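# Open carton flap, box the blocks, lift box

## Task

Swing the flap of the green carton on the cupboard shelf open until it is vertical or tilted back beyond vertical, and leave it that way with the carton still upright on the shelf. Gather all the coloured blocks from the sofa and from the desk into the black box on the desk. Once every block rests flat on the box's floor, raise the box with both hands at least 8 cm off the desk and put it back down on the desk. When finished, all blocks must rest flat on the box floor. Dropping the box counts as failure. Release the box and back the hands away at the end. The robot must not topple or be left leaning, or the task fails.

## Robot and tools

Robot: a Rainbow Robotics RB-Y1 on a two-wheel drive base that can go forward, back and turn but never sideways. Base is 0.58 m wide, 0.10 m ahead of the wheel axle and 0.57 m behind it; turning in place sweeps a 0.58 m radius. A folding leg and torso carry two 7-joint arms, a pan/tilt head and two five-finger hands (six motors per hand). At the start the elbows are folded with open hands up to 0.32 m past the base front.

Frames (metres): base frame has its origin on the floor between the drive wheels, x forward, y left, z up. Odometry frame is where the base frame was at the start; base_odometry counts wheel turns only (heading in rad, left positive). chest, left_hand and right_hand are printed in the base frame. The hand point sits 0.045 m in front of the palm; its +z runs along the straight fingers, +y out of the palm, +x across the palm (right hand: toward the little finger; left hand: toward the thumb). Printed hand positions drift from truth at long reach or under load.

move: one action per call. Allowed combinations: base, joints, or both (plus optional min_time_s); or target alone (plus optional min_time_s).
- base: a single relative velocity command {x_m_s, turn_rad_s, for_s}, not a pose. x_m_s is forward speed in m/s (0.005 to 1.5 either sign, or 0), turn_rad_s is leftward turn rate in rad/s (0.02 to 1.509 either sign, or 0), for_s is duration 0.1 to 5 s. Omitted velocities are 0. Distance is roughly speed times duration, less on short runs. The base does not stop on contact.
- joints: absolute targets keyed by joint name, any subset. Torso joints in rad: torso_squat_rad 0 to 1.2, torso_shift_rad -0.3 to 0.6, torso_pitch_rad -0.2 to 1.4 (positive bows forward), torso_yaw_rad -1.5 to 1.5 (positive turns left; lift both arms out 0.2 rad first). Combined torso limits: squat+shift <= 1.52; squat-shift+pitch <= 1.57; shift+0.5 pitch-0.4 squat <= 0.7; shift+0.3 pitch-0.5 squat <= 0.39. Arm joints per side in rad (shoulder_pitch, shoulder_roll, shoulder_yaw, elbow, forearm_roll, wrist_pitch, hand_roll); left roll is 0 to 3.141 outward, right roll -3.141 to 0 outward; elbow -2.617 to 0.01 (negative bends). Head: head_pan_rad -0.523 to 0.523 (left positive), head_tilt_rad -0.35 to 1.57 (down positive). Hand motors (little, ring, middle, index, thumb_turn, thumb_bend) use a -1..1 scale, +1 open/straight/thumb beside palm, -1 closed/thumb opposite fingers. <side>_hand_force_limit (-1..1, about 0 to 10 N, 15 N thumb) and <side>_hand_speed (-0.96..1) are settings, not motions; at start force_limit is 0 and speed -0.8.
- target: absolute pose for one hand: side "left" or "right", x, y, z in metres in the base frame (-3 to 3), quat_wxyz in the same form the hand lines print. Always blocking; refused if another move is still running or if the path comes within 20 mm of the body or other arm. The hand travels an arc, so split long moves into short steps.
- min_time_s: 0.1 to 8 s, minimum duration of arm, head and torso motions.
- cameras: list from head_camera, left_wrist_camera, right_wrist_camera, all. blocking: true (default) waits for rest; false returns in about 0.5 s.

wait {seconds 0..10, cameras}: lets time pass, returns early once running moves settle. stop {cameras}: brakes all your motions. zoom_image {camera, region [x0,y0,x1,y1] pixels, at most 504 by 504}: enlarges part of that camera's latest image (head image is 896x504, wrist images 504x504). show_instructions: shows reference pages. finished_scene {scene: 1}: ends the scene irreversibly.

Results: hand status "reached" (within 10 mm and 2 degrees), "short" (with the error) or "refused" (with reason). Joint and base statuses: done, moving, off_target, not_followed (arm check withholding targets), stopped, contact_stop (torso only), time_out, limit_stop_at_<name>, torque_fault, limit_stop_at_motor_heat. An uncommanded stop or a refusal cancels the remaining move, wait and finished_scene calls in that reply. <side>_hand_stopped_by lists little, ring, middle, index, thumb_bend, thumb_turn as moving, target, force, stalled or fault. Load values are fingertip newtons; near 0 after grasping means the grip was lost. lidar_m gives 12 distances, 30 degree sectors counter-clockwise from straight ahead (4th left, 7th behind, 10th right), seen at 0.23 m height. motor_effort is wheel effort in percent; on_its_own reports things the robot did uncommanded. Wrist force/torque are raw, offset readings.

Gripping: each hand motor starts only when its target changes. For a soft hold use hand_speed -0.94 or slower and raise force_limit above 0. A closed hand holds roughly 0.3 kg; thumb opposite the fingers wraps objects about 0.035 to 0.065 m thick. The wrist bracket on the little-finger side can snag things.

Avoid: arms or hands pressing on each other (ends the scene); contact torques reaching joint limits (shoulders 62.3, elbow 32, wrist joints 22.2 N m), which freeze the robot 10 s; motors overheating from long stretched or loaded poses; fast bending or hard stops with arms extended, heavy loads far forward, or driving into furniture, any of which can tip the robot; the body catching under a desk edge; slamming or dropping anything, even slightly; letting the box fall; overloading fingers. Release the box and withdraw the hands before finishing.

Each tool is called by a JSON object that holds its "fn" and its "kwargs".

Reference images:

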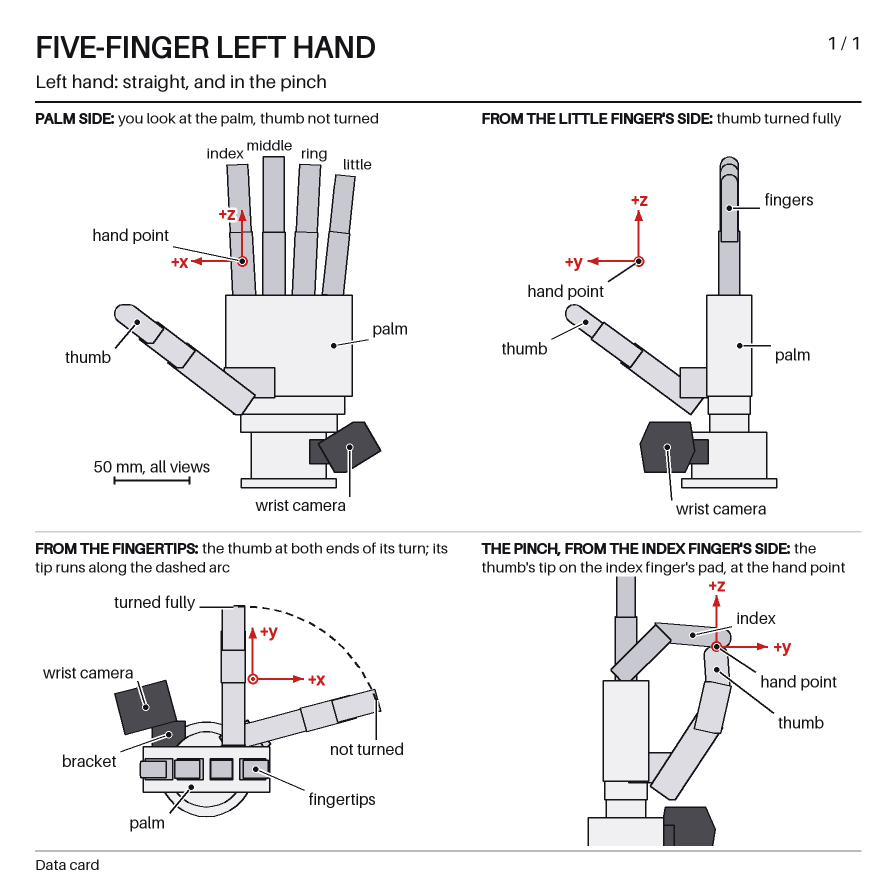

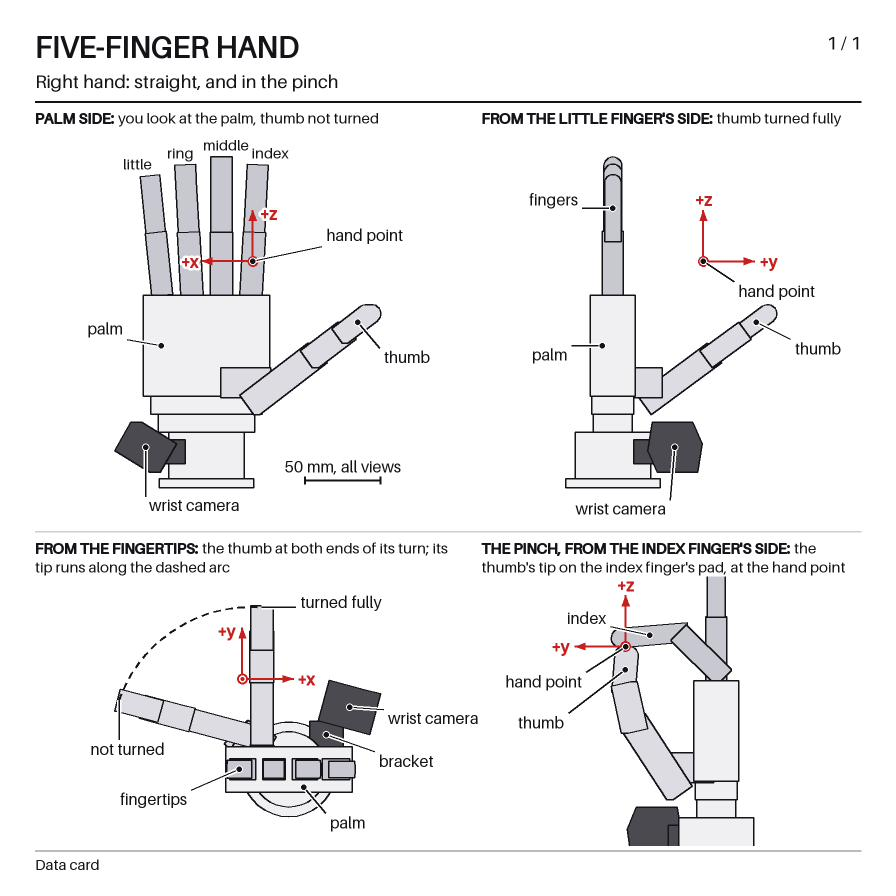

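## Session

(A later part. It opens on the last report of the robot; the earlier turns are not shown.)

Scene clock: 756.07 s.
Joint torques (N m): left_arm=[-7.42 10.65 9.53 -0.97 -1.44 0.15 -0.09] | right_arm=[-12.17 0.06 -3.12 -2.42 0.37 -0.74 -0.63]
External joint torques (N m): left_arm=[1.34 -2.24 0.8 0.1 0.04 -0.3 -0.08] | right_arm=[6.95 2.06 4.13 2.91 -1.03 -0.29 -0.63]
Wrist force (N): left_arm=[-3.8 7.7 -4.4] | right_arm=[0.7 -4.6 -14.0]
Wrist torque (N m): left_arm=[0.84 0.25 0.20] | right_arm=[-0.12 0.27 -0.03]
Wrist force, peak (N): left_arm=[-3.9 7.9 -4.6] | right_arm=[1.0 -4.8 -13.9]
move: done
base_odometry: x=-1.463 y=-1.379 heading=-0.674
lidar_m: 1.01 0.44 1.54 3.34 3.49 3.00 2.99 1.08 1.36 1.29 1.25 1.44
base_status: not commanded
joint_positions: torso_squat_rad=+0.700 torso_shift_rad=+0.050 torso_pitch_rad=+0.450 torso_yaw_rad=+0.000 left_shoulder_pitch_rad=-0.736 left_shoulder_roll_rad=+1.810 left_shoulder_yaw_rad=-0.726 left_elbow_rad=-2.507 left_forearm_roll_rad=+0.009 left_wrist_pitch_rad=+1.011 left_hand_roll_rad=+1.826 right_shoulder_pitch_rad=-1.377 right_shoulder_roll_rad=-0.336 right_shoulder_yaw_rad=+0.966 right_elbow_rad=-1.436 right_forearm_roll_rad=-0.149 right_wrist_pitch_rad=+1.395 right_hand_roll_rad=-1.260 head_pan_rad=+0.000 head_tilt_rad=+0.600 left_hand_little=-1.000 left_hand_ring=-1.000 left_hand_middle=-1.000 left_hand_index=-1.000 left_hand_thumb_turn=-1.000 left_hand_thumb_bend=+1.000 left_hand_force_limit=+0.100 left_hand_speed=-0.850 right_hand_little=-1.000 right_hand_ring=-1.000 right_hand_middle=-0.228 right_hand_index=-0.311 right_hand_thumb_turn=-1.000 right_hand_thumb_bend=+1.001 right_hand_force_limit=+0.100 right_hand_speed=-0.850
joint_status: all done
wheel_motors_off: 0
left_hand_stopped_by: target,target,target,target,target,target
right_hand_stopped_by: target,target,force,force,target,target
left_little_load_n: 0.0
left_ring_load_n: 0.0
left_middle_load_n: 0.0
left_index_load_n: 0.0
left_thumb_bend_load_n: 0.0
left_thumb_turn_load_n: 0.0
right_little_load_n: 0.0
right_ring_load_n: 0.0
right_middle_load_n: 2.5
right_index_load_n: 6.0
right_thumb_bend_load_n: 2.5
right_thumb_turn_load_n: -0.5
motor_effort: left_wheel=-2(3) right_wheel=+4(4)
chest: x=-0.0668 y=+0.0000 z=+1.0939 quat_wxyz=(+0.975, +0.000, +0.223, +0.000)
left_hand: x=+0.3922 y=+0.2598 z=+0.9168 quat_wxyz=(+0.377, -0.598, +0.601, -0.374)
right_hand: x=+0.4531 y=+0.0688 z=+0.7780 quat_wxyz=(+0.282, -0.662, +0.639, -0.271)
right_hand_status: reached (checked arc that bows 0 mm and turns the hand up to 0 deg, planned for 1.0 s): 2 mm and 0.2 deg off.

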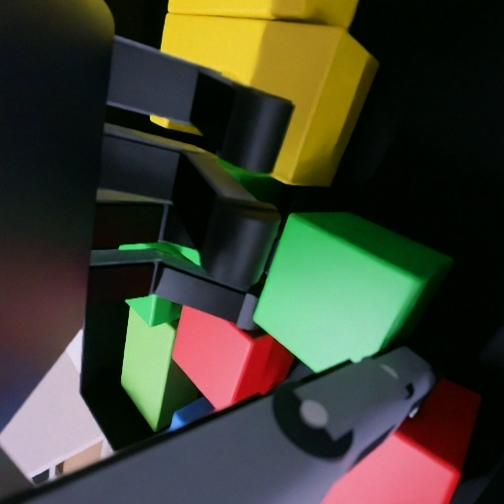

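{"fn": "move", "kwargs": {"target": {"side":"right","x":0.4525,"y":0.0685,"z":0.7782,"quat_wxyz":[0.2808,-0.6628,0.64,-0.2711]}, "min_time_s": 0.8}}

{"fn": "move", "kwargs": {"joints": {"right_hand_index":-0.25,"right_hand_middle":-0.17}}}

{"fn": "move", "kwargs": {"joints": {"right_hand_index":-0.15,"right_hand_middle":-0.1}, "cameras": ["right_wrist_camera"]}}

Scene clock: 757.67 s.
Joint torques (N m): left_arm=[-7.49 10.75 9.65 -1.12 -1.46 0.07 0.16] | right_arm=[-16.12 -1.89 -7.26 -5 0.51 -0.36 -0.28]
External joint torques (N m): left_arm=[1.27 -2.13 0.92 -0.05 0.02 -0.38 0.17] | right_arm=[3 0.12 0 0.32 -0.89 0.08 -0.29]
Wrist force (N): left_arm=[-3.9 7.7 -4.5] | right_arm=[0.3 -2.7 -10.6]
Wrist torque (N m): left_arm=[0.84 0.25 0.21] | right_arm=[-0.06 0.15 0.03]
Wrist force, peak (N): left_arm=[-3.9 7.8 -4.7] | right_arm=[0.9 -4.8 -14.2]
move: done
base_odometry: x=-1.463 y=-1.379 heading=-0.674
lidar_m: 1.00 0.44 1.53 3.35 3.47 3.01 2.99 1.07 1.35 1.29 1.23 1.44
base_status: not commanded
joint_positions: torso_squat_rad=+0.700 torso_shift_rad=+0.050 torso_pitch_rad=+0.450 torso_yaw_rad=+0.000 left_shoulder_pitch_rad=-0.736 left_shoulder_roll_rad=+1.810 left_shoulder_yaw_rad=-0.726 left_elbow_rad=-2.507 left_forearm_roll_rad=+0.009 left_wrist_pitch_rad=+1.011 left_hand_roll_rad=+1.826 right_shoulder_pitch_rad=-1.377 right_shoulder_roll_rad=-0.336 right_shoulder_yaw_rad=+0.966 right_elbow_rad=-1.436 right_forearm_roll_rad=-0.149 right_wrist_pitch_rad=+1.395 right_hand_roll_rad=-1.260 head_pan_rad=+0.000 head_tilt_rad=+0.600 left_hand_little=-1.000 left_hand_ring=-1.000 left_hand_middle=-1.000 left_hand_index=-1.000 left_hand_thumb_turn=-1.000 left_hand_thumb_bend=+1.000 left_hand_force_limit=+0.100 left_hand_speed=-0.850 right_hand_little=-1.000 right_hand_ring=-1.000 right_hand_middle=-0.228 right_hand_index=-0.311 right_hand_thumb_turn=-1.000 right_hand_thumb_bend=+1.001 right_hand_force_limit=+0.100 right_hand_speed=-0.850
joint_status: all done
wheel_motors_off: 0
left_hand_stopped_by: target,target,target,target,target,target
right_hand_stopped_by: target,target,force,force,target,target
left_little_load_n: 0.0
left_ring_load_n: 0.5
left_middle_load_n: 0.0
left_index_load_n: 0.0
left_thumb_bend_load_n: 0.0
left_thumb_turn_load_n: 0.0
right_little_load_n: 0.0
right_ring_load_n: 0.0
right_middle_load_n: 3.0
right_index_load_n: 6.0
right_thumb_bend_load_n: 2.5
right_thumb_turn_load_n: -0.5
motor_effort: left_wheel=-2(3) right_wheel=+4(4)
chest: x=-0.0668 y=+0.0000 z=+1.0939 quat_wxyz=(+0.975, +0.000, +0.223, +0.000)
left_hand: x=+0.3922 y=+0.2598 z=+0.9168 quat_wxyz=(+0.377, -0.598, +0.601, -0.374)
right_hand: x=+0.4533 y=+0.0689 z=+0.7783 quat_wxyz=(+0.282, -0.662, +0.639, -0.271)
right_hand_status: reached (checked arc that bows 0 mm and turns the hand up to 0 deg, planned for 0.8 s): 1 mm and 0.2 deg off.
pictures: none

Scene clock: 758.30 s.
Joint torques (N m): left_arm=[-7.53 10.71 9.61 -0.88 -1.47 0.13 0.18] | right_arm=[-17.81 -1.72 -6.94 -5.44 1.16 -0.33 -0.34]
External joint torques (N m): left_arm=[1.23 -2.17 0.89 0.19 0.01 -0.32 0.19] | right_arm=[1.31 0.28 0.32 -0.11 -0.24 0.12 -0.34]
Wrist force (N): left_arm=[-3.7 7.8 -4.5] | right_arm=[-1.9 4.7 0.0]
Wrist torque (N m): left_arm=[0.87 0.23 0.21] | right_arm=[0.42 0.07 0.18]
Wrist force, peak (N): left_arm=[-3.9 7.8 -4.7] | right_arm=[-0.4 -3.0 -10.7]
move: done
base_odometry: x=-1.463 y=-1.379 heading=-0.674
lidar_m: 1.00 0.43 1.53 3.34 3.47 2.99 2.99 1.07 1.36 1.30 1.24 1.43
base_status: not commanded
joint_positions: torso_squat_rad=+0.700 torso_shift_rad=+0.050 torso_pitch_rad=+0.450 torso_yaw_rad=+0.000 left_shoulder_pitch_rad=-0.736 left_shoulder_roll_rad=+1.810 left_shoulder_yaw_rad=-0.726 left_elbow_rad=-2.507 left_forearm_roll_rad=+0.009 left_wrist_pitch_rad=+1.011 left_hand_roll_rad=+1.826 right_shoulder_pitch_rad=-1.377 right_shoulder_roll_rad=-0.336 right_shoulder_yaw_rad=+0.966 right_elbow_rad=-1.436 right_forearm_roll_rad=-0.149 right_wrist_pitch_rad=+1.395 right_hand_roll_rad=-1.260 head_pan_rad=+0.000 head_tilt_rad=+0.600 left_hand_little=-1.000 left_hand_ring=-1.000 left_hand_middle=-1.000 left_hand_index=-1.000 left_hand_thumb_turn=-1.000 left_hand_thumb_bend=+1.000 left_hand_force_limit=+0.100 left_hand_speed=-0.850 right_hand_little=-1.000 right_hand_ring=-1.000 right_hand_middle=-0.170 right_hand_index=-0.250 right_hand_thumb_turn=-1.000 right_hand_thumb_bend=+1.000 right_hand_force_limit=+0.100 right_hand_speed=-0.850
joint_status: all done
wheel_motors_off: 0
left_hand_stopped_by: target,target,target,target,target,target
right_hand_stopped_by: target,target,target,target,target,target
left_little_load_n: 0.0
left_ring_load_n: 0.0
left_middle_load_n: 0.0
left_index_load_n: 0.0
left_thumb_bend_load_n: 0.0
left_thumb_turn_load_n: 0.0
right_little_load_n: 0.0
right_ring_load_n: 0.0
right_middle_load_n: 0.0
right_index_load_n: 0.0
right_thumb_bend_load_n: 0.0
right_thumb_turn_load_n: 0.0
motor_effort: left_wheel=-2(3) right_wheel=+4(4)
chest: x=-0.0667 y=+0.0000 z=+1.0939 quat_wxyz=(+0.975, +0.000, +0.223, +0.000)
left_hand: x=+0.3923 y=+0.2598 z=+0.9166 quat_wxyz=(+0.377, -0.598, +0.601, -0.374)
right_hand: x=+0.4532 y=+0.0688 z=+0.7779 quat_wxyz=(+0.282, -0.662, +0.639, -0.271)
pictures: none

Scene clock: 759.03 s.
Joint torques (N m): left_arm=[-7.41 10.54 9.57 -1.05 -1.46 0.12 0.07] | right_arm=[-17.83 -1.73 -7.18 -5.51 1.12 -0.39 -0.25]
External joint torques (N m): left_arm=[1.35 -2.34 0.84 0.02 0.02 -0.33 0.08] | right_arm=[1.29 0.26 0.08 -0.18 -0.28 0.05 -0.26]
Wrist force (N): left_arm=[-3.8 7.8 -4.6] | right_arm=[-1.8 4.4 -0.2]
Wrist torque (N m): left_arm=[0.88 0.24 0.20] | right_arm=[0.38 0.05 0.18]
Wrist force, peak (N): left_arm=[-3.8 7.8 -4.6] | right_arm=[-1.9 4.7 -0.1]
move: done
base_odometry: x=-1.463 y=-1.379 heading=-0.674
lidar_m: 1.01 0.44 1.52 3.34 3.48 3.01 2.99 1.07 1.36 1.30 1.24 1.42
base_status: not commanded
joint_positions: torso_squat_rad=+0.700 torso_shift_rad=+0.050 torso_pitch_rad=+0.450 torso_yaw_rad=+0.000 left_shoulder_pitch_rad=-0.736 left_shoulder_roll_rad=+1.810 left_shoulder_yaw_rad=-0.726 left_elbow_rad=-2.507 left_forearm_roll_rad=+0.009 left_wrist_pitch_rad=+1.011 left_hand_roll_rad=+1.826 right_shoulder_pitch_rad=-1.377 right_shoulder_roll_rad=-0.336 right_shoulder_yaw_rad=+0.966 right_elbow_rad=-1.436 right_forearm_roll_rad=-0.149 right_wrist_pitch_rad=+1.395 right_hand_roll_rad=-1.260 head_pan_rad=+0.000 head_tilt_rad=+0.600 left_hand_little=-1.000 left_hand_ring=-1.000 left_hand_middle=-1.000 left_hand_index=-1.000 left_hand_thumb_turn=-1.000 left_hand_thumb_bend=+1.000 left_hand_force_limit=+0.100 left_hand_speed=-0.850 right_hand_little=-1.000 right_hand_ring=-1.000 right_hand_middle=-0.100 right_hand_index=-0.150 right_hand_thumb_turn=-1.000 right_hand_thumb_bend=+1.000 right_hand_force_limit=+0.100 right_hand_speed=-0.850
joint_status: all done
wheel_motors_off: 0
left_hand_stopped_by: target,target,target,target,target,target
right_hand_stopped_by: target,target,target,target,target,target
left_little_load_n: 0.0
left_ring_load_n: 0.0
left_middle_load_n: 0.0
left_index_load_n: 0.0
left_thumb_bend_load_n: 0.0
left_thumb_turn_load_n: 0.0
right_little_load_n: 0.0
right_ring_load_n: 0.0
right_middle_load_n: 0.0
right_index_load_n: 0.5
right_thumb_bend_load_n: 0.0
right_thumb_turn_load_n: 0.0
motor_effort: left_wheel=-2(3) right_wheel=+4(4)
chest: x=-0.0667 y=+0.0000 z=+1.0939 quat_wxyz=(+0.975, +0.000, +0.223, +0.000)
left_hand: x=+0.3923 y=+0.2598 z=+0.9166 quat_wxyz=(+0.377, -0.598, +0.601, -0.374)
right_hand: x=+0.4532 y=+0.0688 z=+0.7779 quat_wxyz=(+0.282, -0.662, +0.639, -0.271)

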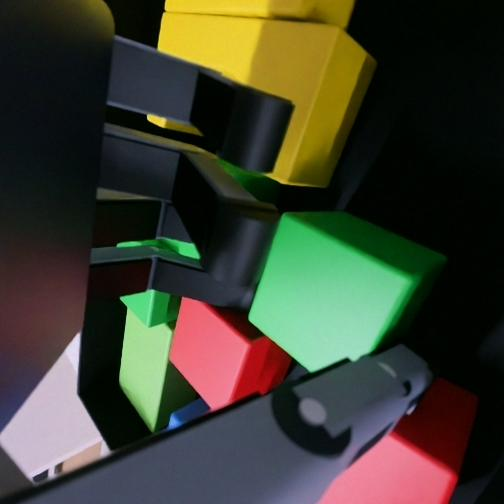

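{"fn": "move", "kwargs": {"target": {"side":"right","x":0.4535,"y":0.0685,"z":0.79,"quat_wxyz":[0.2808,-0.6628,0.64,-0.2711]}, "min_time_s": 1}}

{"fn": "move", "kwargs": {"target": {"side":"right","x":0.4535,"y":0.0685,"z":0.86,"quat_wxyz":[0.2808,-0.6628,0.64,-0.2711]}, "min_time_s": 1.5, "cameras": ["right_wrist_camera"]}}

Scene clock: 760.67 s.
Joint torques (N m): left_arm=[-7.81 10.83 9.99 -1.03 -1.43 -0.02 0.05] | right_arm=[-20.34 -3.77 -9.78 -7.46 1.3 -0.08 -0.07]
External joint torques (N m): left_arm=[0.95 -2.05 1.27 0.04 0.05 -0.47 0.06] | right_arm=[-1.1 -1.62 -2.42 -2.19 -0.1 0.38 -0.08]
Wrist force (N): left_arm=[-3.7 7.8 -4.4] | right_arm=[-1.9 4.2 -0.1]
Wrist torque (N m): left_arm=[0.87 0.24 0.20] | right_arm=[0.36 0.05 0.32]
Wrist force, peak (N): left_arm=[-3.9 7.9 -4.6] | right_arm=[-2.0 4.8 0.1]
move: done
base_odometry: x=-1.463 y=-1.379 heading=-0.674
lidar_m: 1.01 0.44 1.53 3.34 3.47 2.99 3.01 1.08 1.36 1.29 1.24 1.43
base_status: not commanded
joint_positions: torso_squat_rad=+0.700 torso_shift_rad=+0.050 torso_pitch_rad=+0.450 torso_yaw_rad=+0.000 left_shoulder_pitch_rad=-0.736 left_shoulder_roll_rad=+1.810 left_shoulder_yaw_rad=-0.726 left_elbow_rad=-2.507 left_forearm_roll_rad=+0.009 left_wrist_pitch_rad=+1.011 left_hand_roll_rad=+1.826 right_shoulder_pitch_rad=-1.393 right_shoulder_roll_rad=-0.342 right_shoulder_yaw_rad=+0.951 right_elbow_rad=-1.456 right_forearm_roll_rad=-0.168 right_wrist_pitch_rad=+1.422 right_hand_roll_rad=-1.246 head_pan_rad=+0.000 head_tilt_rad=+0.600 left_hand_little=-1.000 left_hand_ring=-1.000 left_hand_middle=-1.000 left_hand_index=-1.000 left_hand_thumb_turn=-1.000 left_hand_thumb_bend=+1.000 left_hand_force_limit=+0.100 left_hand_speed=-0.850 right_hand_little=-1.000 right_hand_ring=-1.000 right_hand_middle=-0.100 right_hand_index=-0.150 right_hand_thumb_turn=-1.000 right_hand_thumb_bend=+1.000 right_hand_force_limit=+0.100 right_hand_speed=-0.850
joint_status: all done
wheel_motors_off: 0
left_hand_stopped_by: target,target,target,target,target,target
right_hand_stopped_by: target,target,target,target,target,target
left_little_load_n: 0.0
left_ring_load_n: 0.0
left_middle_load_n: 0.0
left_index_load_n: 0.0
left_thumb_bend_load_n: 0.5
left_thumb_turn_load_n: 0.0
right_little_load_n: 0.0
right_ring_load_n: 0.0
right_middle_load_n: 0.0
right_index_load_n: 0.0
right_thumb_bend_load_n: 0.0
right_thumb_turn_load_n: 0.0
motor_effort: left_wheel=-2(2) right_wheel=+4(4)
chest: x=-0.0667 y=+0.0000 z=+1.0939 quat_wxyz=(+0.975, +0.000, +0.223, +0.000)
left_hand: x=+0.3923 y=+0.2598 z=+0.9166 quat_wxyz=(+0.377, -0.598, +0.601, -0.374)
right_hand: x=+0.4534 y=+0.0688 z=+0.7890 quat_wxyz=(+0.280, -0.663, +0.639, -0.271)
right_hand_status: reached (checked arc that bows 0 mm and turns the hand up to 0 deg, planned for 1.0 s): 1 mm and 0.1 deg off.
pictures: none

Scene clock: 762.50 s.
Joint torques (N m): left_arm=[-7.67 10.82 9.91 -1.03 -1.48 0.17 0.13] | right_arm=[-21.01 -4.6 -10.11 -6.75 1.28 -0.19 -0.09]
External joint torques (N m): left_arm=[1.09 -2.06 1.18 0.04 0 -0.28 0.14] | right_arm=[-1.29 -1.55 -2.36 -2 -0.1 0.35 -0.1]
Wrist force (N): left_arm=[-3.6 7.8 -4.5] | right_arm=[-2.4 4.1 0.1]
Wrist torque (N m): left_arm=[0.86 0.20 0.22] | right_arm=[0.33 0.15 0.30]
Wrist force, peak (N): left_arm=[-3.9 7.8 -4.7] | right_arm=[-2.0 4.8 0.1]
move: done
base_odometry: x=-1.463 y=-1.379 heading=-0.674
lidar_m: 1.00 0.43 1.52 3.33 3.49 2.98 2.98 1.07 1.34 1.28 1.24 1.42
base_status: not commanded
joint_positions: torso_squat_rad=+0.700 torso_shift_rad=+0.050 torso_pitch_rad=+0.450 torso_yaw_rad=+0.000 left_shoulder_pitch_rad=-0.736 left_shoulder_roll_rad=+1.810 left_shoulder_yaw_rad=-0.726 left_elbow_rad=-2.507 left_forearm_roll_rad=+0.009 left_wrist_pitch_rad=+1.011 left_hand_roll_rad=+1.826 right_shoulder_pitch_rad=-1.491 right_shoulder_roll_rad=-0.375 right_shoulder_yaw_rad=+0.862 right_elbow_rad=-1.566 right_forearm_roll_rad=-0.265 right_wrist_pitch_rad=+1.586 right_hand_roll_rad=-1.184 head_pan_rad=+0.000 head_tilt_rad=+0.600 left_hand_little=-1.000 left_hand_ring=-1.000 left_hand_middle=-1.000 left_hand_index=-1.000 left_hand_thumb_turn=-1.000 left_hand_thumb_bend=+1.000 left_hand_force_limit=+0.100 left_hand_speed=-0.850 right_hand_little=-1.000 right_hand_ring=-1.000 right_hand_middle=-0.100 right_hand_index=-0.150 right_hand_thumb_turn=-1.000 right_hand_thumb_bend=+1.000 right_hand_force_limit=+0.100 right_hand_speed=-0.850
joint_status: all done
wheel_motors_off: 0
left_hand_stopped_by: target,target,target,target,target,target
right_hand_stopped_by: target,target,target,target,target,target
left_little_load_n: 0.5
left_ring_load_n: 0.5
left_middle_load_n: 0.0
left_index_load_n: 0.0
left_thumb_bend_load_n: 0.0
left_thumb_turn_load_n: 0.0
right_little_load_n: 0.0
right_ring_load_n: 0.0
right_middle_load_n: 0.5
right_index_load_n: 0.0
right_thumb_bend_load_n: -0.5
right_thumb_turn_load_n: 0.0
motor_effort: left_wheel=-2(3) right_wheel=+4(4)
chest: x=-0.0667 y=+0.0000 z=+1.0939 quat_wxyz=(+0.975, +0.000, +0.223, +0.000)
left_hand: x=+0.3923 y=+0.2598 z=+0.9166 quat_wxyz=(+0.377, -0.598, +0.601, -0.374)
right_hand: x=+0.4532 y=+0.0685 z=+0.8595 quat_wxyz=(+0.280, -0.663, +0.640, -0.271)
right_hand_status: reached (checked arc that bows 2 mm and turns the hand up to 0 deg, planned for 1.5 s): 1 mm and 0.1 deg off.

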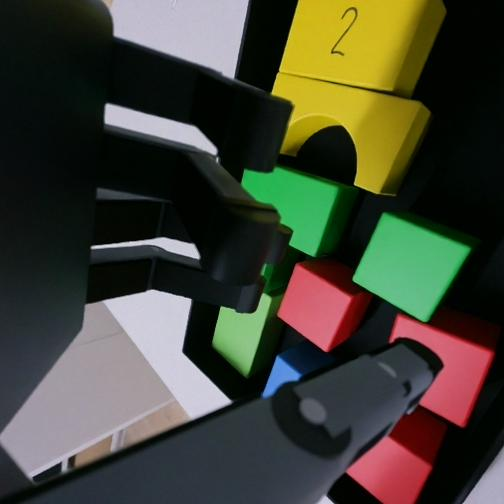

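{"fn": "zoom_image", "kwargs": {"camera": "right_wrist_camera", "region": [260, 160, 504, 404]}}

{"fn": "move", "kwargs": {"target": {"side":"right","x":0.43,"y":-0.12,"z":0.91,"quat_wxyz":[0.3045,-0.638,0.638,-0.3045]}, "min_time_s": 1.8}}

{"fn": "move", "kwargs": {"target": {"side":"right","x":0.40,"y":-0.36,"z":0.94,"quat_wxyz":[0.3045,-0.638,0.638,-0.3045]}, "min_time_s": 1.8, "cameras": ["head_camera"]}}

Scaled by 2.066 from the camera's image (finer frame: 720x720).

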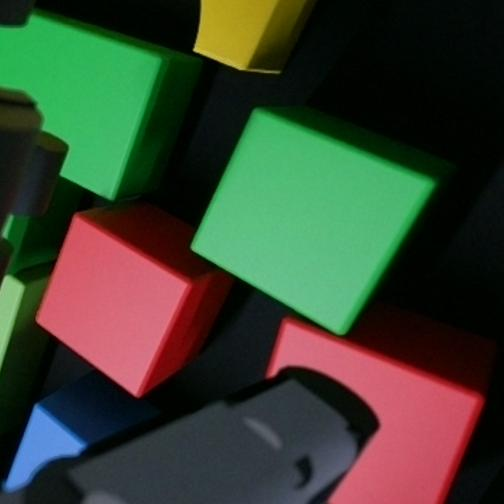

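Scene clock: 765.17 s.
Joint torques (N m): left_arm=[-7.8 10.93 9.42 -0.91 -1.45 0.17 0] | right_arm=[-14.27 -9.05 -11.47 -4.84 1.23 -0.4 -0.13]
External joint torques (N m): left_arm=[0.96 -1.96 0.69 0.16 0.03 -0.28 0.01] | right_arm=[0.81 -1.18 -2.65 -1.82 -0.24 0.19 -0.14]
Wrist force (N): left_arm=[-3.8 7.8 -4.5] | right_arm=[-2.3 4.5 -0.5]
Wrist torque (N m): left_arm=[0.85 0.23 0.21] | right_arm=[0.39 0.12 0.28]
Wrist force, peak (N): left_arm=[-3.8 8.0 -4.5] | right_arm=[-2.0 4.8 -0.7]
move: done
base_odometry: x=-1.463 y=-1.379 heading=-0.674
lidar_m: 1.00 0.43 1.51 3.34 3.49 3.00 2.99 1.09 1.36 1.29 1.24 1.44
base_status: not commanded
joint_positions: torso_squat_rad=+0.700 torso_shift_rad=+0.050 torso_pitch_rad=+0.450 torso_yaw_rad=+0.000 left_shoulder_pitch_rad=-0.736 left_shoulder_roll_rad=+1.810 left_shoulder_yaw_rad=-0.726 left_elbow_rad=-2.507 left_forearm_roll_rad=+0.009 left_wrist_pitch_rad=+1.011 left_hand_roll_rad=+1.826 right_shoulder_pitch_rad=-1.182 right_shoulder_roll_rad=-0.985 right_shoulder_yaw_rad=+0.637 right_elbow_rad=-2.210 right_forearm_roll_rad=-0.431 right_wrist_pitch_rad=+1.596 right_hand_roll_rad=-1.178 head_pan_rad=+0.000 head_tilt_rad=+0.600 left_hand_little=-1.000 left_hand_ring=-1.000 left_hand_middle=-1.000 left_hand_index=-1.000 left_hand_thumb_turn=-1.000 left_hand_thumb_bend=+1.000 left_hand_force_limit=+0.100 left_hand_speed=-0.850 right_hand_little=-1.000 right_hand_ring=-1.000 right_hand_middle=-0.100 right_hand_index=-0.150 right_hand_thumb_turn=-1.000 right_hand_thumb_bend=+1.000 right_hand_force_limit=+0.100 right_hand_speed=-0.850
joint_status: all done
wheel_motors_off: 0
left_hand_stopped_by: target,target,target,target,target,target
right_hand_stopped_by: target,target,target,target,target,target
left_little_load_n: 0.0
left_ring_load_n: 0.0
left_middle_load_n: -0.5
left_index_load_n: 0.0
left_thumb_bend_load_n: 0.0
left_thumb_turn_load_n: 0.0
right_little_load_n: 0.0
right_ring_load_n: 0.0
right_middle_load_n: 0.0
right_index_load_n: 0.0
right_thumb_bend_load_n: 0.0
right_thumb_turn_load_n: 0.0
motor_effort: left_wheel=-2(3) right_wheel=+4(4)
chest: x=-0.0667 y=+0.0000 z=+1.0939 quat_wxyz=(+0.975, +0.000, +0.223, +0.000)
left_hand: x=+0.3923 y=+0.2598 z=+0.9166 quat_wxyz=(+0.377, -0.598, +0.601, -0.374)
right_hand: x=+0.4299 y=-0.1198 z=+0.9099 quat_wxyz=(+0.304, -0.638, +0.638, -0.305)
right_hand_status: reached (checked arc that bows 18 mm and turns the hand up to 6 deg, planned for 1.8 s): 0 mm and 0.1 deg off.
pictures: none

Scene clock: 767.30 s.
Joint torques (N m): left_arm=[-7.43 10.46 9.73 -0.97 -1.49 0.13 0.11] | right_arm=[-7.5 -16.25 -8.19 4.15 0.53 -0.07 -0.29]
External joint torques (N m): left_arm=[1.33 -2.43 1 0.1 -0.01 -0.32 0.12] | right_arm=[0.65 -1.51 0.1 0.7 -0.02 0.09 -0.3]
Wrist force (N): left_arm=[-3.8 7.7 -4.5] | right_arm=[-2.3 4.7 -0.6]
Wrist torque (N m): left_arm=[0.85 0.24 0.21] | right_arm=[0.42 0.17 0.08]
Wrist force, peak (N): left_arm=[-4.0 7.8 -4.6] | right_arm=[-2.7 4.8 -0.8]
move: done
base_odometry: x=-1.463 y=-1.379 heading=-0.674
lidar_m: 0.99 0.45 1.52 3.35 3.49 3.01 2.99 1.07 1.36 1.29 1.24 1.43
base_status: not commanded
joint_positions: torso_squat_rad=+0.700 torso_shift_rad=+0.050 torso_pitch_rad=+0.450 torso_yaw_rad=+0.000 left_shoulder_pitch_rad=-0.736 left_shoulder_roll_rad=+1.810 left_shoulder_yaw_rad=-0.726 left_elbow_rad=-2.507 left_forearm_roll_rad=+0.009 left_wrist_pitch_rad=+1.011 left_hand_roll_rad=+1.826 right_shoulder_pitch_rad=-0.735 right_shoulder_roll_rad=-2.163 right_shoulder_yaw_rad=+0.695 right_elbow_rad=-2.151 right_forearm_roll_rad=-0.675 right_wrist_pitch_rad=+0.368 right_hand_roll_rad=-1.480 head_pan_rad=+0.000 head_tilt_rad=+0.600 left_hand_little=-1.000 left_hand_ring=-1.000 left_hand_middle=-1.000 left_hand_index=-1.000 left_hand_thumb_turn=-1.000 left_hand_thumb_bend=+1.000 left_hand_force_limit=+0.100 left_hand_speed=-0.850 right_hand_little=-1.000 right_hand_ring=-1.000 right_hand_middle=-0.100 right_hand_index=-0.150 right_hand_thumb_turn=-1.000 right_hand_thumb_bend=+1.000 right_hand_force_limit=+0.100 right_hand_speed=-0.850
joint_status: all done
wheel_motors_off: 0
left_hand_stopped_by: target,target,target,target,target,target
right_hand_stopped_by: target,target,target,target,target,target
left_little_load_n: 0.0
left_ring_load_n: 0.5
left_middle_load_n: 0.0
left_index_load_n: 0.0
left_thumb_bend_load_n: 0.0
left_thumb_turn_load_n: 0.0
right_little_load_n: 0.0
right_ring_load_n: 0.0
right_middle_load_n: 0.0
right_index_load_n: 0.0
right_thumb_bend_load_n: 0.0
right_thumb_turn_load_n: 0.0
motor_effort: left_wheel=-3(3) right_wheel=+4(4)
chest: x=-0.0667 y=+0.0000 z=+1.0938 quat_wxyz=(+0.975, +0.000, +0.223, +0.000)
left_hand: x=+0.3923 y=+0.2598 z=+0.9166 quat_wxyz=(+0.377, -0.598, +0.601, -0.374)
right_hand: x=+0.4002 y=-0.3594 z=+0.9400 quat_wxyz=(+0.303, -0.640, +0.639, -0.302)
right_hand_status: reached (checked arc that bows 41 mm and turns the hand up to 6 deg, planned for 1.8 s): 1 mm and 0.4 deg off.

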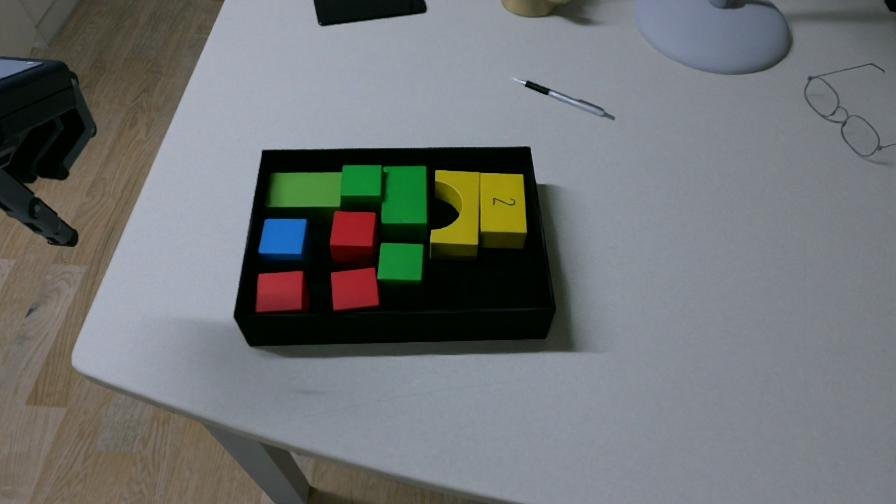

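{"fn": "move", "kwargs": {"base": {"x_m_s":-0.2,"for_s":1.5}}}

{"fn": "move", "kwargs": {"joints": {"torso_pitch_rad":0.1,"torso_shift_rad":0.0,"torso_squat_rad":0.5,"left_hand_index":-1,"left_hand_middle":-1,"right_hand_index":-1,"right_hand_middle":-1}, "min_time_s": 2, "cameras": ["head_camera"]}}

Scene clock: 771.97 s.
Joint torques (N m): left_arm=[-7.48 10.74 9.74 -0.92 -1.49 0.18 0.02] | right_arm=[-7.49 -16.22 -8.67 4.02 0.57 -0.03 -0.32]
External joint torques (N m): left_arm=[1.28 -2.15 1.01 0.15 -0.01 -0.27 0.03] | right_arm=[0.66 -1.48 -0.38 0.58 0.02 0.13 -0.32]
Wrist force (N): left_arm=[-3.7 7.8 -4.6] | right_arm=[-2.2 4.8 -0.4]
Wrist torque (N m): left_arm=[0.86 0.22 0.22] | right_arm=[0.44 0.13 0.09]
Wrist force, peak (N): left_arm=[-4.0 7.9 -4.9] | right_arm=[-2.3 5.1 -0.4]
move: done
base_odometry: x=-1.697 y=-1.192 heading=-0.674
lidar_m: 1.25 0.71 2.81 3.36 3.48 2.70 2.84 1.48 0.86 1.30 1.36 1.70
base_status: done (sent for 1.5 of 1.5 s)
joint_positions: torso_squat_rad=+0.700 torso_shift_rad=+0.050 torso_pitch_rad=+0.450 torso_yaw_rad=+0.000 left_shoulder_pitch_rad=-0.736 left_shoulder_roll_rad=+1.810 left_shoulder_yaw_rad=-0.726 left_elbow_rad=-2.507 left_forearm_roll_rad=+0.009 left_wrist_pitch_rad=+1.011 left_hand_roll_rad=+1.826 right_shoulder_pitch_rad=-0.735 right_shoulder_roll_rad=-2.163 right_shoulder_yaw_rad=+0.695 right_elbow_rad=-2.151 right_forearm_roll_rad=-0.675 right_wrist_pitch_rad=+0.368 right_hand_roll_rad=-1.480 head_pan_rad=+0.000 head_tilt_rad=+0.600 left_hand_little=-1.000 left_hand_ring=-1.000 left_hand_middle=-1.000 left_hand_index=-1.000 left_hand_thumb_turn=-1.000 left_hand_thumb_bend=+1.000 left_hand_force_limit=+0.100 left_hand_speed=-0.850 right_hand_little=-1.000 right_hand_ring=-1.000 right_hand_middle=-0.100 right_hand_index=-0.150 right_hand_thumb_turn=-1.000 right_hand_thumb_bend=+1.000 right_hand_force_limit=+0.100 right_hand_speed=-0.850
joint_status: not commanded
wheel_motors_off: 0
left_hand_stopped_by: target,target,target,target,target,target
right_hand_stopped_by: target,target,target,target,target,target
left_little_load_n: 0.0
left_ring_load_n: 0.0
left_middle_load_n: 0.0
left_index_load_n: 0.0
left_thumb_bend_load_n: 0.0
left_thumb_turn_load_n: 0.0
right_little_load_n: 0.0
right_ring_load_n: 0.0
right_middle_load_n: 0.0
right_index_load_n: 0.5
right_thumb_bend_load_n: 0.0
right_thumb_turn_load_n: 0.0
motor_effort: left_wheel=+6(20) right_wheel=-7(26)
chest: x=-0.0667 y=+0.0000 z=+1.0939 quat_wxyz=(+0.975, +0.000, +0.223, +0.000)
left_hand: x=+0.3923 y=+0.2598 z=+0.9166 quat_wxyz=(+0.377, -0.598, +0.601, -0.374)
right_hand: x=+0.4001 y=-0.3594 z=+0.9400 quat_wxyz=(+0.303, -0.640, +0.639, -0.302)
pictures: none

Scene clock: 774.60 s.
Joint torques (N m): left_arm=[-8.84 9.35 10.6 1.62 -1.54 0.21 -0.04] | right_arm=[-7.46 -13.76 -9.51 5.32 0.62 -0.12 -0.26]
External joint torques (N m): left_arm=[1.18 -1.99 0.99 0.19 0.14 -0.32 -0.03] | right_arm=[0.46 -1.28 -0.41 0.64 -0.03 0.05 -0.27]
Wrist force (N): left_arm=[-3.8 8.3 -6.3] | right_arm=[-2.3 5.4 -2.2]
Wrist torque (N m): left_arm=[1.00 0.16 0.19] | right_arm=[0.53 0.23 0.14]
Wrist force, peak (N): left_arm=[-3.8 8.4 -6.4] | right_arm=[-2.4 5.6 -2.4]
move: done
base_odometry: x=-1.697 y=-1.192 heading=-0.674
lidar_m: 1.26 0.72 2.80 3.35 3.48 2.70 2.82 1.48 0.87 1.29 1.34 1.71
base_status: not commanded
joint_positions: torso_squat_rad=+0.500 torso_shift_rad=+0.000 torso_pitch_rad=+0.100 torso_yaw_rad=+0.000 left_shoulder_pitch_rad=-0.736 left_shoulder_roll_rad=+1.810 left_shoulder_yaw_rad=-0.726 left_elbow_rad=-2.507 left_forearm_roll_rad=+0.009 left_wrist_pitch_rad=+1.011 left_hand_roll_rad=+1.826 right_shoulder_pitch_rad=-0.735 right_shoulder_roll_rad=-2.163 right_shoulder_yaw_rad=+0.695 right_elbow_rad=-2.151 right_forearm_roll_rad=-0.675 right_wrist_pitch_rad=+0.368 right_hand_roll_rad=-1.480 head_pan_rad=+0.000 head_tilt_rad=+0.600 left_hand_little=-1.000 left_hand_ring=-1.000 left_hand_middle=-1.000 left_hand_index=-1.000 left_hand_thumb_turn=-1.000 left_hand_thumb_bend=+1.000 left_hand_force_limit=+0.100 left_hand_speed=-0.850 right_hand_little=-1.000 right_hand_ring=-1.000 right_hand_middle=-1.000 right_hand_index=-1.000 right_hand_thumb_turn=-1.000 right_hand_thumb_bend=+1.000 right_hand_force_limit=+0.100 right_hand_speed=-0.850
joint_status: all done
wheel_motors_off: 0
left_hand_stopped_by: target,target,target,target,target,target
right_hand_stopped_by: target,target,target,target,target,target
left_little_load_n: 0.0
left_ring_load_n: 0.0
left_middle_load_n: 0.0
left_index_load_n: 0.5
left_thumb_bend_load_n: 0.0
left_thumb_turn_load_n: 0.0
right_little_load_n: 0.0
right_ring_load_n: 0.0
right_middle_load_n: 0.0
right_index_load_n: 0.0
right_thumb_bend_load_n: 0.0
right_thumb_turn_load_n: 0.0
motor_effort: left_wheel=+7(7) right_wheel=-8(8)
chest: x=-0.1972 y=+0.0000 z=+1.2027 quat_wxyz=(+0.999, +0.000, +0.050, +0.000)
left_hand: x=+0.2947 y=+0.2598 z=+1.1936 quat_wxyz=(+0.476, -0.523, +0.526, -0.472)
right_hand: x=+0.2941 y=-0.3595 z=+1.2183 quat_wxyz=(+0.409, -0.577, +0.576, -0.409)

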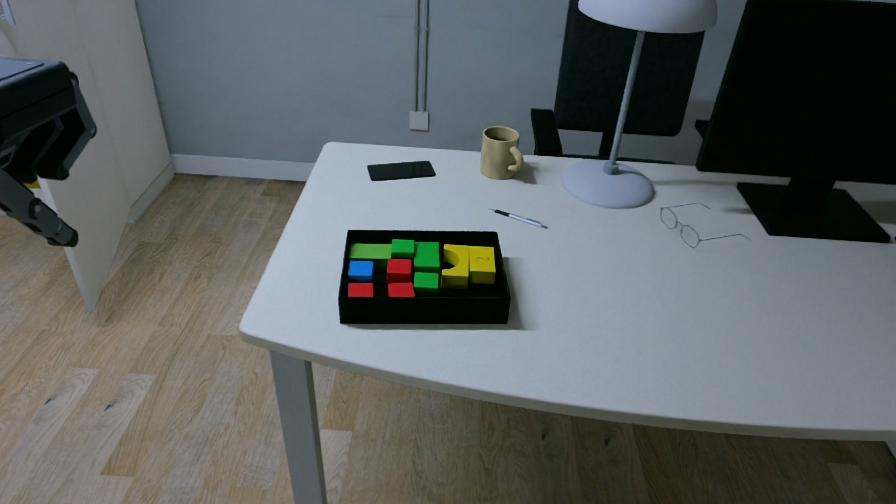

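{"fn": "move", "kwargs": {"joints": {"torso_pitch_rad":0.0,"left_shoulder_pitch_rad":-0.5,"left_shoulder_roll_rad":0.4,"left_shoulder_yaw_rad":0,"left_elbow_rad":-1.8,"left_forearm_roll_rad":0,"left_wrist_pitch_rad":0,"left_hand_roll_rad":1.57,"right_shoulder_pitch_rad":-0.5,"right_shoulder_roll_rad":-0.4,"right_shoulder_yaw_rad":0,"right_elbow_rad":-1.8,"right_forearm_roll_rad":0,"right_wrist_pitch_rad":0,"right_hand_roll_rad":-1.57}, "min_time_s": 3}}

{"fn": "move", "kwargs": {"base": {"turn_rad_s":-0.4,"for_s":1.075}}}

{"fn": "move", "kwargs": {"base": {"x_m_s":-0.3,"for_s":1.86}}}

Scene clock: 778.80 s.
Joint torques (N m): left_arm=[-15.51 4.52 6.1 -7.37 -0.06 -1.83 -0.32] | right_arm=[-15.83 -5.36 -6.02 -8.21 0.1 -1.43 -0.45]
External joint torques (N m): left_arm=[2.47 -2.07 1.3 0.83 -0.18 -0.44 -0.35] | right_arm=[0.76 1.2 -1.82 -0.82 0.02 -0.14 -0.43]
Wrist force (N): left_arm=[-7.6 4.5 -10.4] | right_arm=[1.9 2.1 -7.6]
Wrist torque (N m): left_arm=[0.93 0.36 -0.02] | right_arm=[0.58 0.03 0.31]
Wrist force, peak (N): left_arm=[-7.9 4.5 -10.5] | right_arm=[2.4 2.0 -7.7]
move: done
base_odometry: x=-1.697 y=-1.192 heading=-0.673
lidar_m: 1.27 0.72 2.80 3.36 3.45 2.69 2.81 1.47 0.85 1.30 1.35 1.72
base_status: not commanded
joint_positions: torso_squat_rad=+0.500 torso_shift_rad=+0.000 torso_pitch_rad=+0.000 torso_yaw_rad=+0.000 left_shoulder_pitch_rad=-0.500 left_shoulder_roll_rad=+0.400 left_shoulder_yaw_rad=+0.000 left_elbow_rad=-1.800 left_forearm_roll_rad=+0.000 left_wrist_pitch_rad=+0.000 left_hand_roll_rad=+1.570 right_shoulder_pitch_rad=-0.500 right_shoulder_roll_rad=-0.400 right_shoulder_yaw_rad=+0.000 right_elbow_rad=-1.800 right_forearm_roll_rad=+0.000 right_wrist_pitch_rad=+0.000 right_hand_roll_rad=-1.570 head_pan_rad=+0.000 head_tilt_rad=+0.600 left_hand_little=-1.000 left_hand_ring=-1.000 left_hand_middle=-1.000 left_hand_index=-1.000 left_hand_thumb_turn=-1.000 left_hand_thumb_bend=+1.000 left_hand_force_limit=+0.100 left_hand_speed=-0.850 right_hand_little=-1.000 right_hand_ring=-1.000 right_hand_middle=-1.000 right_hand_index=-1.000 right_hand_thumb_turn=-1.000 right_hand_thumb_bend=+1.000 right_hand_force_limit=+0.100 right_hand_speed=-0.850
joint_status: all done
wheel_motors_off: 0
left_hand_stopped_by: target,target,target,target,target,target
right_hand_stopped_by: target,target,target,target,target,target
left_little_load_n: 0.0
left_ring_load_n: 0.0
left_middle_load_n: 0.0
left_index_load_n: 0.0
left_thumb_bend_load_n: 0.0
left_thumb_turn_load_n: 0.0
right_little_load_n: 0.0
right_ring_load_n: 0.0
right_middle_load_n: 0.5
right_index_load_n: 0.0
right_thumb_bend_load_n: 0.0
right_thumb_turn_load_n: 0.0
motor_effort: left_wheel=+7(8) right_wheel=-8(8)
chest: x=-0.2280 y=+0.0000 z=+1.2042 quat_wxyz=(+1.000, +0.000, +0.000, +0.000)
left_hand: x=+0.3302 y=+0.1280 z=+1.3839 quat_wxyz=(+0.091, -0.398, +0.174, -0.896)
right_hand: x=+0.3303 y=-0.1280 z=+1.3837 quat_wxyz=(+0.896, -0.174, +0.399, -0.091)
pictures: none

Scene clock: 781.03 s.
Joint torques (N m): left_arm=[-15.8 4.48 6.18 -7.36 -0.06 -1.86 -0.28] | right_arm=[-15.87 -5.3 -6.12 -8.2 0.15 -1.38 -0.41]
External joint torques (N m): left_arm=[2.17 -2.11 1.39 0.84 -0.18 -0.47 -0.32] | right_arm=[0.72 1.26 -1.92 -0.81 0.07 -0.09 -0.38]
Wrist force (N): left_arm=[-7.6 4.4 -10.6] | right_arm=[2.0 2.1 -7.2]
Wrist torque (N m): left_arm=[0.93 0.36 -0.02] | right_arm=[0.56 0.01 0.31]
Wrist force, peak (N): left_arm=[-7.5 4.7 -10.6] | right_arm=[2.1 2.1 -7.7]
move: done
base_odometry: x=-1.697 y=-1.192 heading=-1.100
lidar_m: 1.73 0.73 0.70 2.96 3.35 3.41 2.70 3.36 0.86 0.88 1.30 1.37
base_status: done (sent for 1.07 of 1.07 s)
joint_positions: torso_squat_rad=+0.500 torso_shift_rad=+0.000 torso_pitch_rad=+0.000 torso_yaw_rad=+0.000 left_shoulder_pitch_rad=-0.500 left_shoulder_roll_rad=+0.400 left_shoulder_yaw_rad=+0.000 left_elbow_rad=-1.800 left_forearm_roll_rad=+0.000 left_wrist_pitch_rad=+0.000 left_hand_roll_rad=+1.570 right_shoulder_pitch_rad=-0.500 right_shoulder_roll_rad=-0.400 right_shoulder_yaw_rad=+0.000 right_elbow_rad=-1.800 right_forearm_roll_rad=+0.000 right_wrist_pitch_rad=+0.000 right_hand_roll_rad=-1.570 head_pan_rad=+0.000 head_tilt_rad=+0.600 left_hand_little=-1.000 left_hand_ring=-1.000 left_hand_middle=-1.000 left_hand_index=-1.000 left_hand_thumb_turn=-1.000 left_hand_thumb_bend=+1.000 left_hand_force_limit=+0.100 left_hand_speed=-0.850 right_hand_little=-1.000 right_hand_ring=-1.000 right_hand_middle=-1.000 right_hand_index=-1.000 right_hand_thumb_turn=-1.000 right_hand_thumb_bend=+1.000 right_hand_force_limit=+0.100 right_hand_speed=-0.850
joint_status: not commanded
wheel_motors_off: 0
left_hand_stopped_by: target,target,target,target,target,target
right_hand_stopped_by: target,target,target,target,target,target
left_little_load_n: 0.0
left_ring_load_n: 0.0
left_middle_load_n: 0.0
left_index_load_n: 0.0
left_thumb_bend_load_n: 0.0
left_thumb_turn_load_n: -0.5
right_little_load_n: -0.5
right_ring_load_n: 0.0
right_middle_load_n: 0.0
right_index_load_n: 0.0
right_thumb_bend_load_n: 0.0
right_thumb_turn_load_n: 0.0
motor_effort: left_wheel=+8(26) right_wheel=+3(29)
chest: x=-0.2280 y=+0.0000 z=+1.2042 quat_wxyz=(+1.000, +0.000, +0.000, +0.000)
left_hand: x=+0.3302 y=+0.1280 z=+1.3840 quat_wxyz=(+0.091, -0.398, +0.174, -0.896)
right_hand: x=+0.3303 y=-0.1280 z=+1.3837 quat_wxyz=(+0.896, -0.174, +0.399, -0.091)
pictures: none

Scene clock: 784.10 s.
Joint torques (N m): left_arm=[-15.86 4.73 6.14 -7.58 -0.01 -1.71 -0.28] | right_arm=[-16.14 -5.52 -5.76 -8.47 -0.01 -1.33 -0.43]
External joint torques (N m): left_arm=[2.12 -1.86 1.34 0.62 -0.13 -0.32 -0.31] | right_arm=[0.45 1.04 -1.56 -1.07 -0.09 -0.04 -0.4]
Wrist force (N): left_arm=[-7.6 4.5 -10.4] | right_arm=[2.0 2.1 -7.3]
Wrist torque (N m): left_arm=[0.93 0.35 -0.01] | right_arm=[0.54 0.02 0.32]
Wrist force, peak (N): left_arm=[-7.9 4.6 -10.5] | right_arm=[1.6 2.4 -7.9]
move: done
base_odometry: x=-1.951 y=-0.693 heading=-1.101
lidar_m: 2.26 1.18 2.04 3.02 3.11 2.76 2.13 2.84 1.22 1.58 0.91 1.64
base_status: done (sent for 1.87 of 1.87 s)
joint_positions: torso_squat_rad=+0.500 torso_shift_rad=+0.000 torso_pitch_rad=+0.000 torso_yaw_rad=+0.000 left_shoulder_pitch_rad=-0.500 left_shoulder_roll_rad=+0.400 left_shoulder_yaw_rad=+0.000 left_elbow_rad=-1.800 left_forearm_roll_rad=+0.000 left_wrist_pitch_rad=+0.000 left_hand_roll_rad=+1.570 right_shoulder_pitch_rad=-0.500 right_shoulder_roll_rad=-0.400 right_shoulder_yaw_rad=+0.000 right_elbow_rad=-1.800 right_forearm_roll_rad=+0.000 right_wrist_pitch_rad=+0.000 right_hand_roll_rad=-1.570 head_pan_rad=+0.000 head_tilt_rad=+0.600 left_hand_little=-1.000 left_hand_ring=-1.000 left_hand_middle=-1.000 left_hand_index=-1.000 left_hand_thumb_turn=-1.000 left_hand_thumb_bend=+1.000 left_hand_force_limit=+0.100 left_hand_speed=-0.850 right_hand_little=-1.000 right_hand_ring=-1.000 right_hand_middle=-1.000 right_hand_index=-1.000 right_hand_thumb_turn=-1.000 right_hand_thumb_bend=+1.000 right_hand_force_limit=+0.100 right_hand_speed=-0.850
joint_status: not commanded
wheel_motors_off: 0
left_hand_stopped_by: target,target,target,target,target,target
right_hand_stopped_by: target,target,target,target,target,target
left_little_load_n: 0.0
left_ring_load_n: 0.0
left_middle_load_n: 0.0
left_index_load_n: -0.5
left_thumb_bend_load_n: 0.0
left_thumb_turn_load_n: 0.0
right_little_load_n: 0.0
right_ring_load_n: 0.0
right_middle_load_n: 0.0
right_index_load_n: 0.0
right_thumb_bend_load_n: 0.0
right_thumb_turn_load_n: 0.0
motor_effort: left_wheel=-8(26) right_wheel=+10(28)
chest: x=-0.2281 y=+0.0000 z=+1.2042 quat_wxyz=(+1.000, +0.000, +0.000, +0.000)
left_hand: x=+0.3301 y=+0.1280 z=+1.3840 quat_wxyz=(+0.091, -0.398, +0.174, -0.896)
right_hand: x=+0.3303 y=-0.1281 z=+1.3837 quat_wxyz=(+0.896, -0.174, +0.399, -0.091)
pictures: none

{"fn": "move", "kwargs": {"base": {"turn_rad_s":-0.3,"for_s":0.957}}}

{"fn": "move", "kwargs": {"base": {"x_m_s":-0.4,"for_s":3.86}}}

Scene clock: 786.23 s.
Joint torques (N m): left_arm=[-16.13 4.79 6.08 -7.62 -0.03 -1.76 -0.19] | right_arm=[-16.3 -5.53 -5.82 -8.4 0.1 -1.32 -0.51]
External joint torques (N m): left_arm=[1.84 -1.8 1.28 0.58 -0.15 -0.37 -0.22] | right_arm=[0.3 1.03 -1.62 -1.01 0.01 -0.03 -0.48]
Wrist force (N): left_arm=[-7.7 4.5 -10.4] | right_arm=[2.0 2.3 -7.6]
Wrist torque (N m): left_arm=[0.92 0.38 -0.03] | right_arm=[0.59 0.03 0.32]
Wrist force, peak (N): left_arm=[-7.8 4.5 -10.6] | right_arm=[1.9 2.4 -7.7]
move: done
base_odometry: x=-1.951 y=-0.692 heading=-1.391
lidar_m: 1.84 1.17 2.05 3.02 3.12 3.11 2.34 2.13 2.82 1.21 0.90 1.54
base_status: done (sent for 0.97 of 0.97 s)
joint_positions: torso_squat_rad=+0.500 torso_shift_rad=+0.000 torso_pitch_rad=+0.000 torso_yaw_rad=+0.000 left_shoulder_pitch_rad=-0.500 left_shoulder_roll_rad=+0.400 left_shoulder_yaw_rad=+0.000 left_elbow_rad=-1.800 left_forearm_roll_rad=+0.000 left_wrist_pitch_rad=+0.000 left_hand_roll_rad=+1.570 right_shoulder_pitch_rad=-0.500 right_shoulder_roll_rad=-0.400 right_shoulder_yaw_rad=+0.000 right_elbow_rad=-1.800 right_forearm_roll_rad=+0.000 right_wrist_pitch_rad=+0.000 right_hand_roll_rad=-1.570 head_pan_rad=+0.000 head_tilt_rad=+0.600 left_hand_little=-1.000 left_hand_ring=-1.000 left_hand_middle=-1.000 left_hand_index=-1.000 left_hand_thumb_turn=-1.000 left_hand_thumb_bend=+1.000 left_hand_force_limit=+0.100 left_hand_speed=-0.850 right_hand_little=-1.000 right_hand_ring=-1.000 right_hand_middle=-1.000 right_hand_index=-1.000 right_hand_thumb_turn=-1.000 right_hand_thumb_bend=+1.000 right_hand_force_limit=+0.100 right_hand_speed=-0.850
joint_status: not commanded
wheel_motors_off: 0
left_hand_stopped_by: target,target,target,target,target,target
right_hand_stopped_by: target,target,target,target,target,target
left_little_load_n: 0.0
left_ring_load_n: 0.0
left_middle_load_n: 0.0
left_index_load_n: 0.0
left_thumb_bend_load_n: 0.0
left_thumb_turn_load_n: 0.0
right_little_load_n: 0.0
right_ring_load_n: 0.0
right_middle_load_n: 0.0
right_index_load_n: 0.0
right_thumb_bend_load_n: 0.0
right_thumb_turn_load_n: 0.0
motor_effort: left_wheel=+7(27) right_wheel=+5(31)
chest: x=-0.2280 y=+0.0000 z=+1.2042 quat_wxyz=(+1.000, +0.000, +0.000, +0.000)
left_hand: x=+0.3302 y=+0.1281 z=+1.3839 quat_wxyz=(+0.091, -0.398, +0.174, -0.896)
right_hand: x=+0.3303 y=-0.1280 z=+1.3837 quat_wxyz=(+0.896, -0.174, +0.399, -0.091)
pictures: none

Scene clock: 791.63 s.
Joint torques (N m): left_arm=[-15.83 4.53 5.67 -7.65 -0.01 -1.83 -0.21] | right_arm=[-16.44 -5.85 -5.72 -8.62 0.14 -1.27 -0.52]
External joint torques (N m): left_arm=[2.15 -2.06 0.87 0.55 -0.13 -0.44 -0.24] | right_arm=[0.16 0.71 -1.52 -1.23 0.06 0.02 -0.5]
Wrist force (N): left_arm=[-7.7 4.5 -10.5] | right_arm=[2.1 1.8 -7.4]
Wrist torque (N m): left_arm=[0.93 0.37 -0.03] | right_arm=[0.52 0.00 0.31]
Wrist force, peak (N): left_arm=[-7.7 4.7 -10.5] | right_arm=[2.4 1.8 -7.7]
move: done
base_odometry: x=-2.227 y=+0.829 heading=-1.392
lidar_m: 3.08 2.54 3.31 2.35 2.08 2.09 1.03 0.92 0.92 2.03 2.57 1.96
base_status: done (sent for 3.87 of 3.87 s)
joint_positions: torso_squat_rad=+0.500 torso_shift_rad=+0.000 torso_pitch_rad=+0.000 torso_yaw_rad=+0.000 left_shoulder_pitch_rad=-0.500 left_shoulder_roll_rad=+0.400 left_shoulder_yaw_rad=+0.000 left_elbow_rad=-1.800 left_forearm_roll_rad=+0.000 left_wrist_pitch_rad=+0.000 left_hand_roll_rad=+1.570 right_shoulder_pitch_rad=-0.500 right_shoulder_roll_rad=-0.400 right_shoulder_yaw_rad=+0.000 right_elbow_rad=-1.800 right_forearm_roll_rad=+0.000 right_wrist_pitch_rad=+0.000 right_hand_roll_rad=-1.570 head_pan_rad=+0.000 head_tilt_rad=+0.600 left_hand_little=-1.000 left_hand_ring=-1.000 left_hand_middle=-1.000 left_hand_index=-1.000 left_hand_thumb_turn=-1.000 left_hand_thumb_bend=+1.000 left_hand_force_limit=+0.100 left_hand_speed=-0.850 right_hand_little=-1.000 right_hand_ring=-1.000 right_hand_middle=-1.000 right_hand_index=-1.000 right_hand_thumb_turn=-1.000 right_hand_thumb_bend=+1.000 right_hand_force_limit=+0.100 right_hand_speed=-0.850
joint_status: not commanded
wheel_motors_off: 0
left_hand_stopped_by: target,target,target,target,target,target
right_hand_stopped_by: target,target,target,target,target,target
left_little_load_n: 0.0
left_ring_load_n: 0.0
left_middle_load_n: 0.0
left_index_load_n: 0.0
left_thumb_bend_load_n: 0.0
left_thumb_turn_load_n: 0.0
right_little_load_n: 0.0
right_ring_load_n: 0.0
right_middle_load_n: 0.0
right_index_load_n: 0.5
right_thumb_bend_load_n: 0.0
right_thumb_turn_load_n: -0.5
motor_effort: left_wheel=-9(26) right_wheel=+11(28)
chest: x=-0.2280 y=+0.0000 z=+1.2042 quat_wxyz=(+1.000, +0.000, +0.000, +0.000)
left_hand: x=+0.3302 y=+0.1281 z=+1.3840 quat_wxyz=(+0.091, -0.398, +0.174, -0.896)
right_hand: x=+0.3303 y=-0.1281 z=+1.3837 quat_wxyz=(+0.896, -0.174, +0.399, -0.091)
pictures: none

{"fn": "move", "kwargs": {"base": {"turn_rad_s":-0.8,"for_s":3.116}, "joints": {"head_tilt_rad":0.8}}}

Scene clock: 797.03 s.
Joint torques (N m): left_arm=[-16.16 4.2 5.66 -7.8 0 -1.78 -0.22] | right_arm=[-16.1 -5.73 -5.79 -8.72 0.16 -1.24 -0.42]
External joint torques (N m): left_arm=[1.81 -2.39 0.87 0.4 -0.12 -0.39 -0.25] | right_arm=[0.49 0.83 -1.59 -1.32 0.08 0.05 -0.39]
Wrist force (N): left_arm=[-7.7 4.5 -10.3] | right_arm=[1.9 2.3 -7.6]
Wrist torque (N m): left_arm=[0.92 0.38 -0.02] | right_arm=[0.62 0.05 0.30]
Wrist force, peak (N): left_arm=[-7.9 4.4 -10.5] | right_arm=[1.9 2.6 -7.8]
move: done
base_odometry: x=-2.227 y=+0.830 heading=+2.411
lidar_m: 0.92 0.94 2.25 1.96 2.23 2.55 3.02 3.17 2.21 2.08 1.42 0.99
base_status: done (sent for 3.1 of 3.1 s)
joint_positions: torso_squat_rad=+0.500 torso_shift_rad=+0.000 torso_pitch_rad=+0.000 torso_yaw_rad=+0.000 left_shoulder_pitch_rad=-0.500 left_shoulder_roll_rad=+0.400 left_shoulder_yaw_rad=+0.000 left_elbow_rad=-1.800 left_forearm_roll_rad=+0.000 left_wrist_pitch_rad=+0.000 left_hand_roll_rad=+1.570 right_shoulder_pitch_rad=-0.500 right_shoulder_roll_rad=-0.400 right_shoulder_yaw_rad=+0.000 right_elbow_rad=-1.800 right_forearm_roll_rad=+0.000 right_wrist_pitch_rad=+0.000 right_hand_roll_rad=-1.570 head_pan_rad=+0.000 head_tilt_rad=+0.800 left_hand_little=-1.000 left_hand_ring=-1.000 left_hand_middle=-1.000 left_hand_index=-1.000 left_hand_thumb_turn=-1.000 left_hand_thumb_bend=+1.000 left_hand_force_limit=+0.100 left_hand_speed=-0.850 right_hand_little=-1.000 right_hand_ring=-1.000 right_hand_middle=-1.000 right_hand_index=-1.000 right_hand_thumb_turn=-1.000 right_hand_thumb_bend=+1.000 right_hand_force_limit=+0.100 right_hand_speed=-0.850
joint_status: all done
wheel_motors_off: 0
left_hand_stopped_by: target,target,target,target,target,target
right_hand_stopped_by: target,target,target,target,target,target
left_little_load_n: 0.0
left_ring_load_n: 0.0
left_middle_load_n: 0.0
left_index_load_n: 0.0
left_thumb_bend_load_n: 0.0
left_thumb_turn_load_n: 0.0
right_little_load_n: 0.0
right_ring_load_n: 0.0
right_middle_load_n: 0.0
right_index_load_n: 0.0
right_thumb_bend_load_n: 0.0
right_thumb_turn_load_n: -0.5
motor_effort: left_wheel=+6(27) right_wheel=+5(31)
chest: x=-0.2281 y=+0.0000 z=+1.2042 quat_wxyz=(+1.000, +0.000, +0.000, +0.000)
left_hand: x=+0.3302 y=+0.1281 z=+1.3839 quat_wxyz=(+0.091, -0.398, +0.174, -0.896)
right_hand: x=+0.3303 y=-0.1281 z=+1.3837 quat_wxyz=(+0.896, -0.174, +0.399, -0.091)
pictures: none


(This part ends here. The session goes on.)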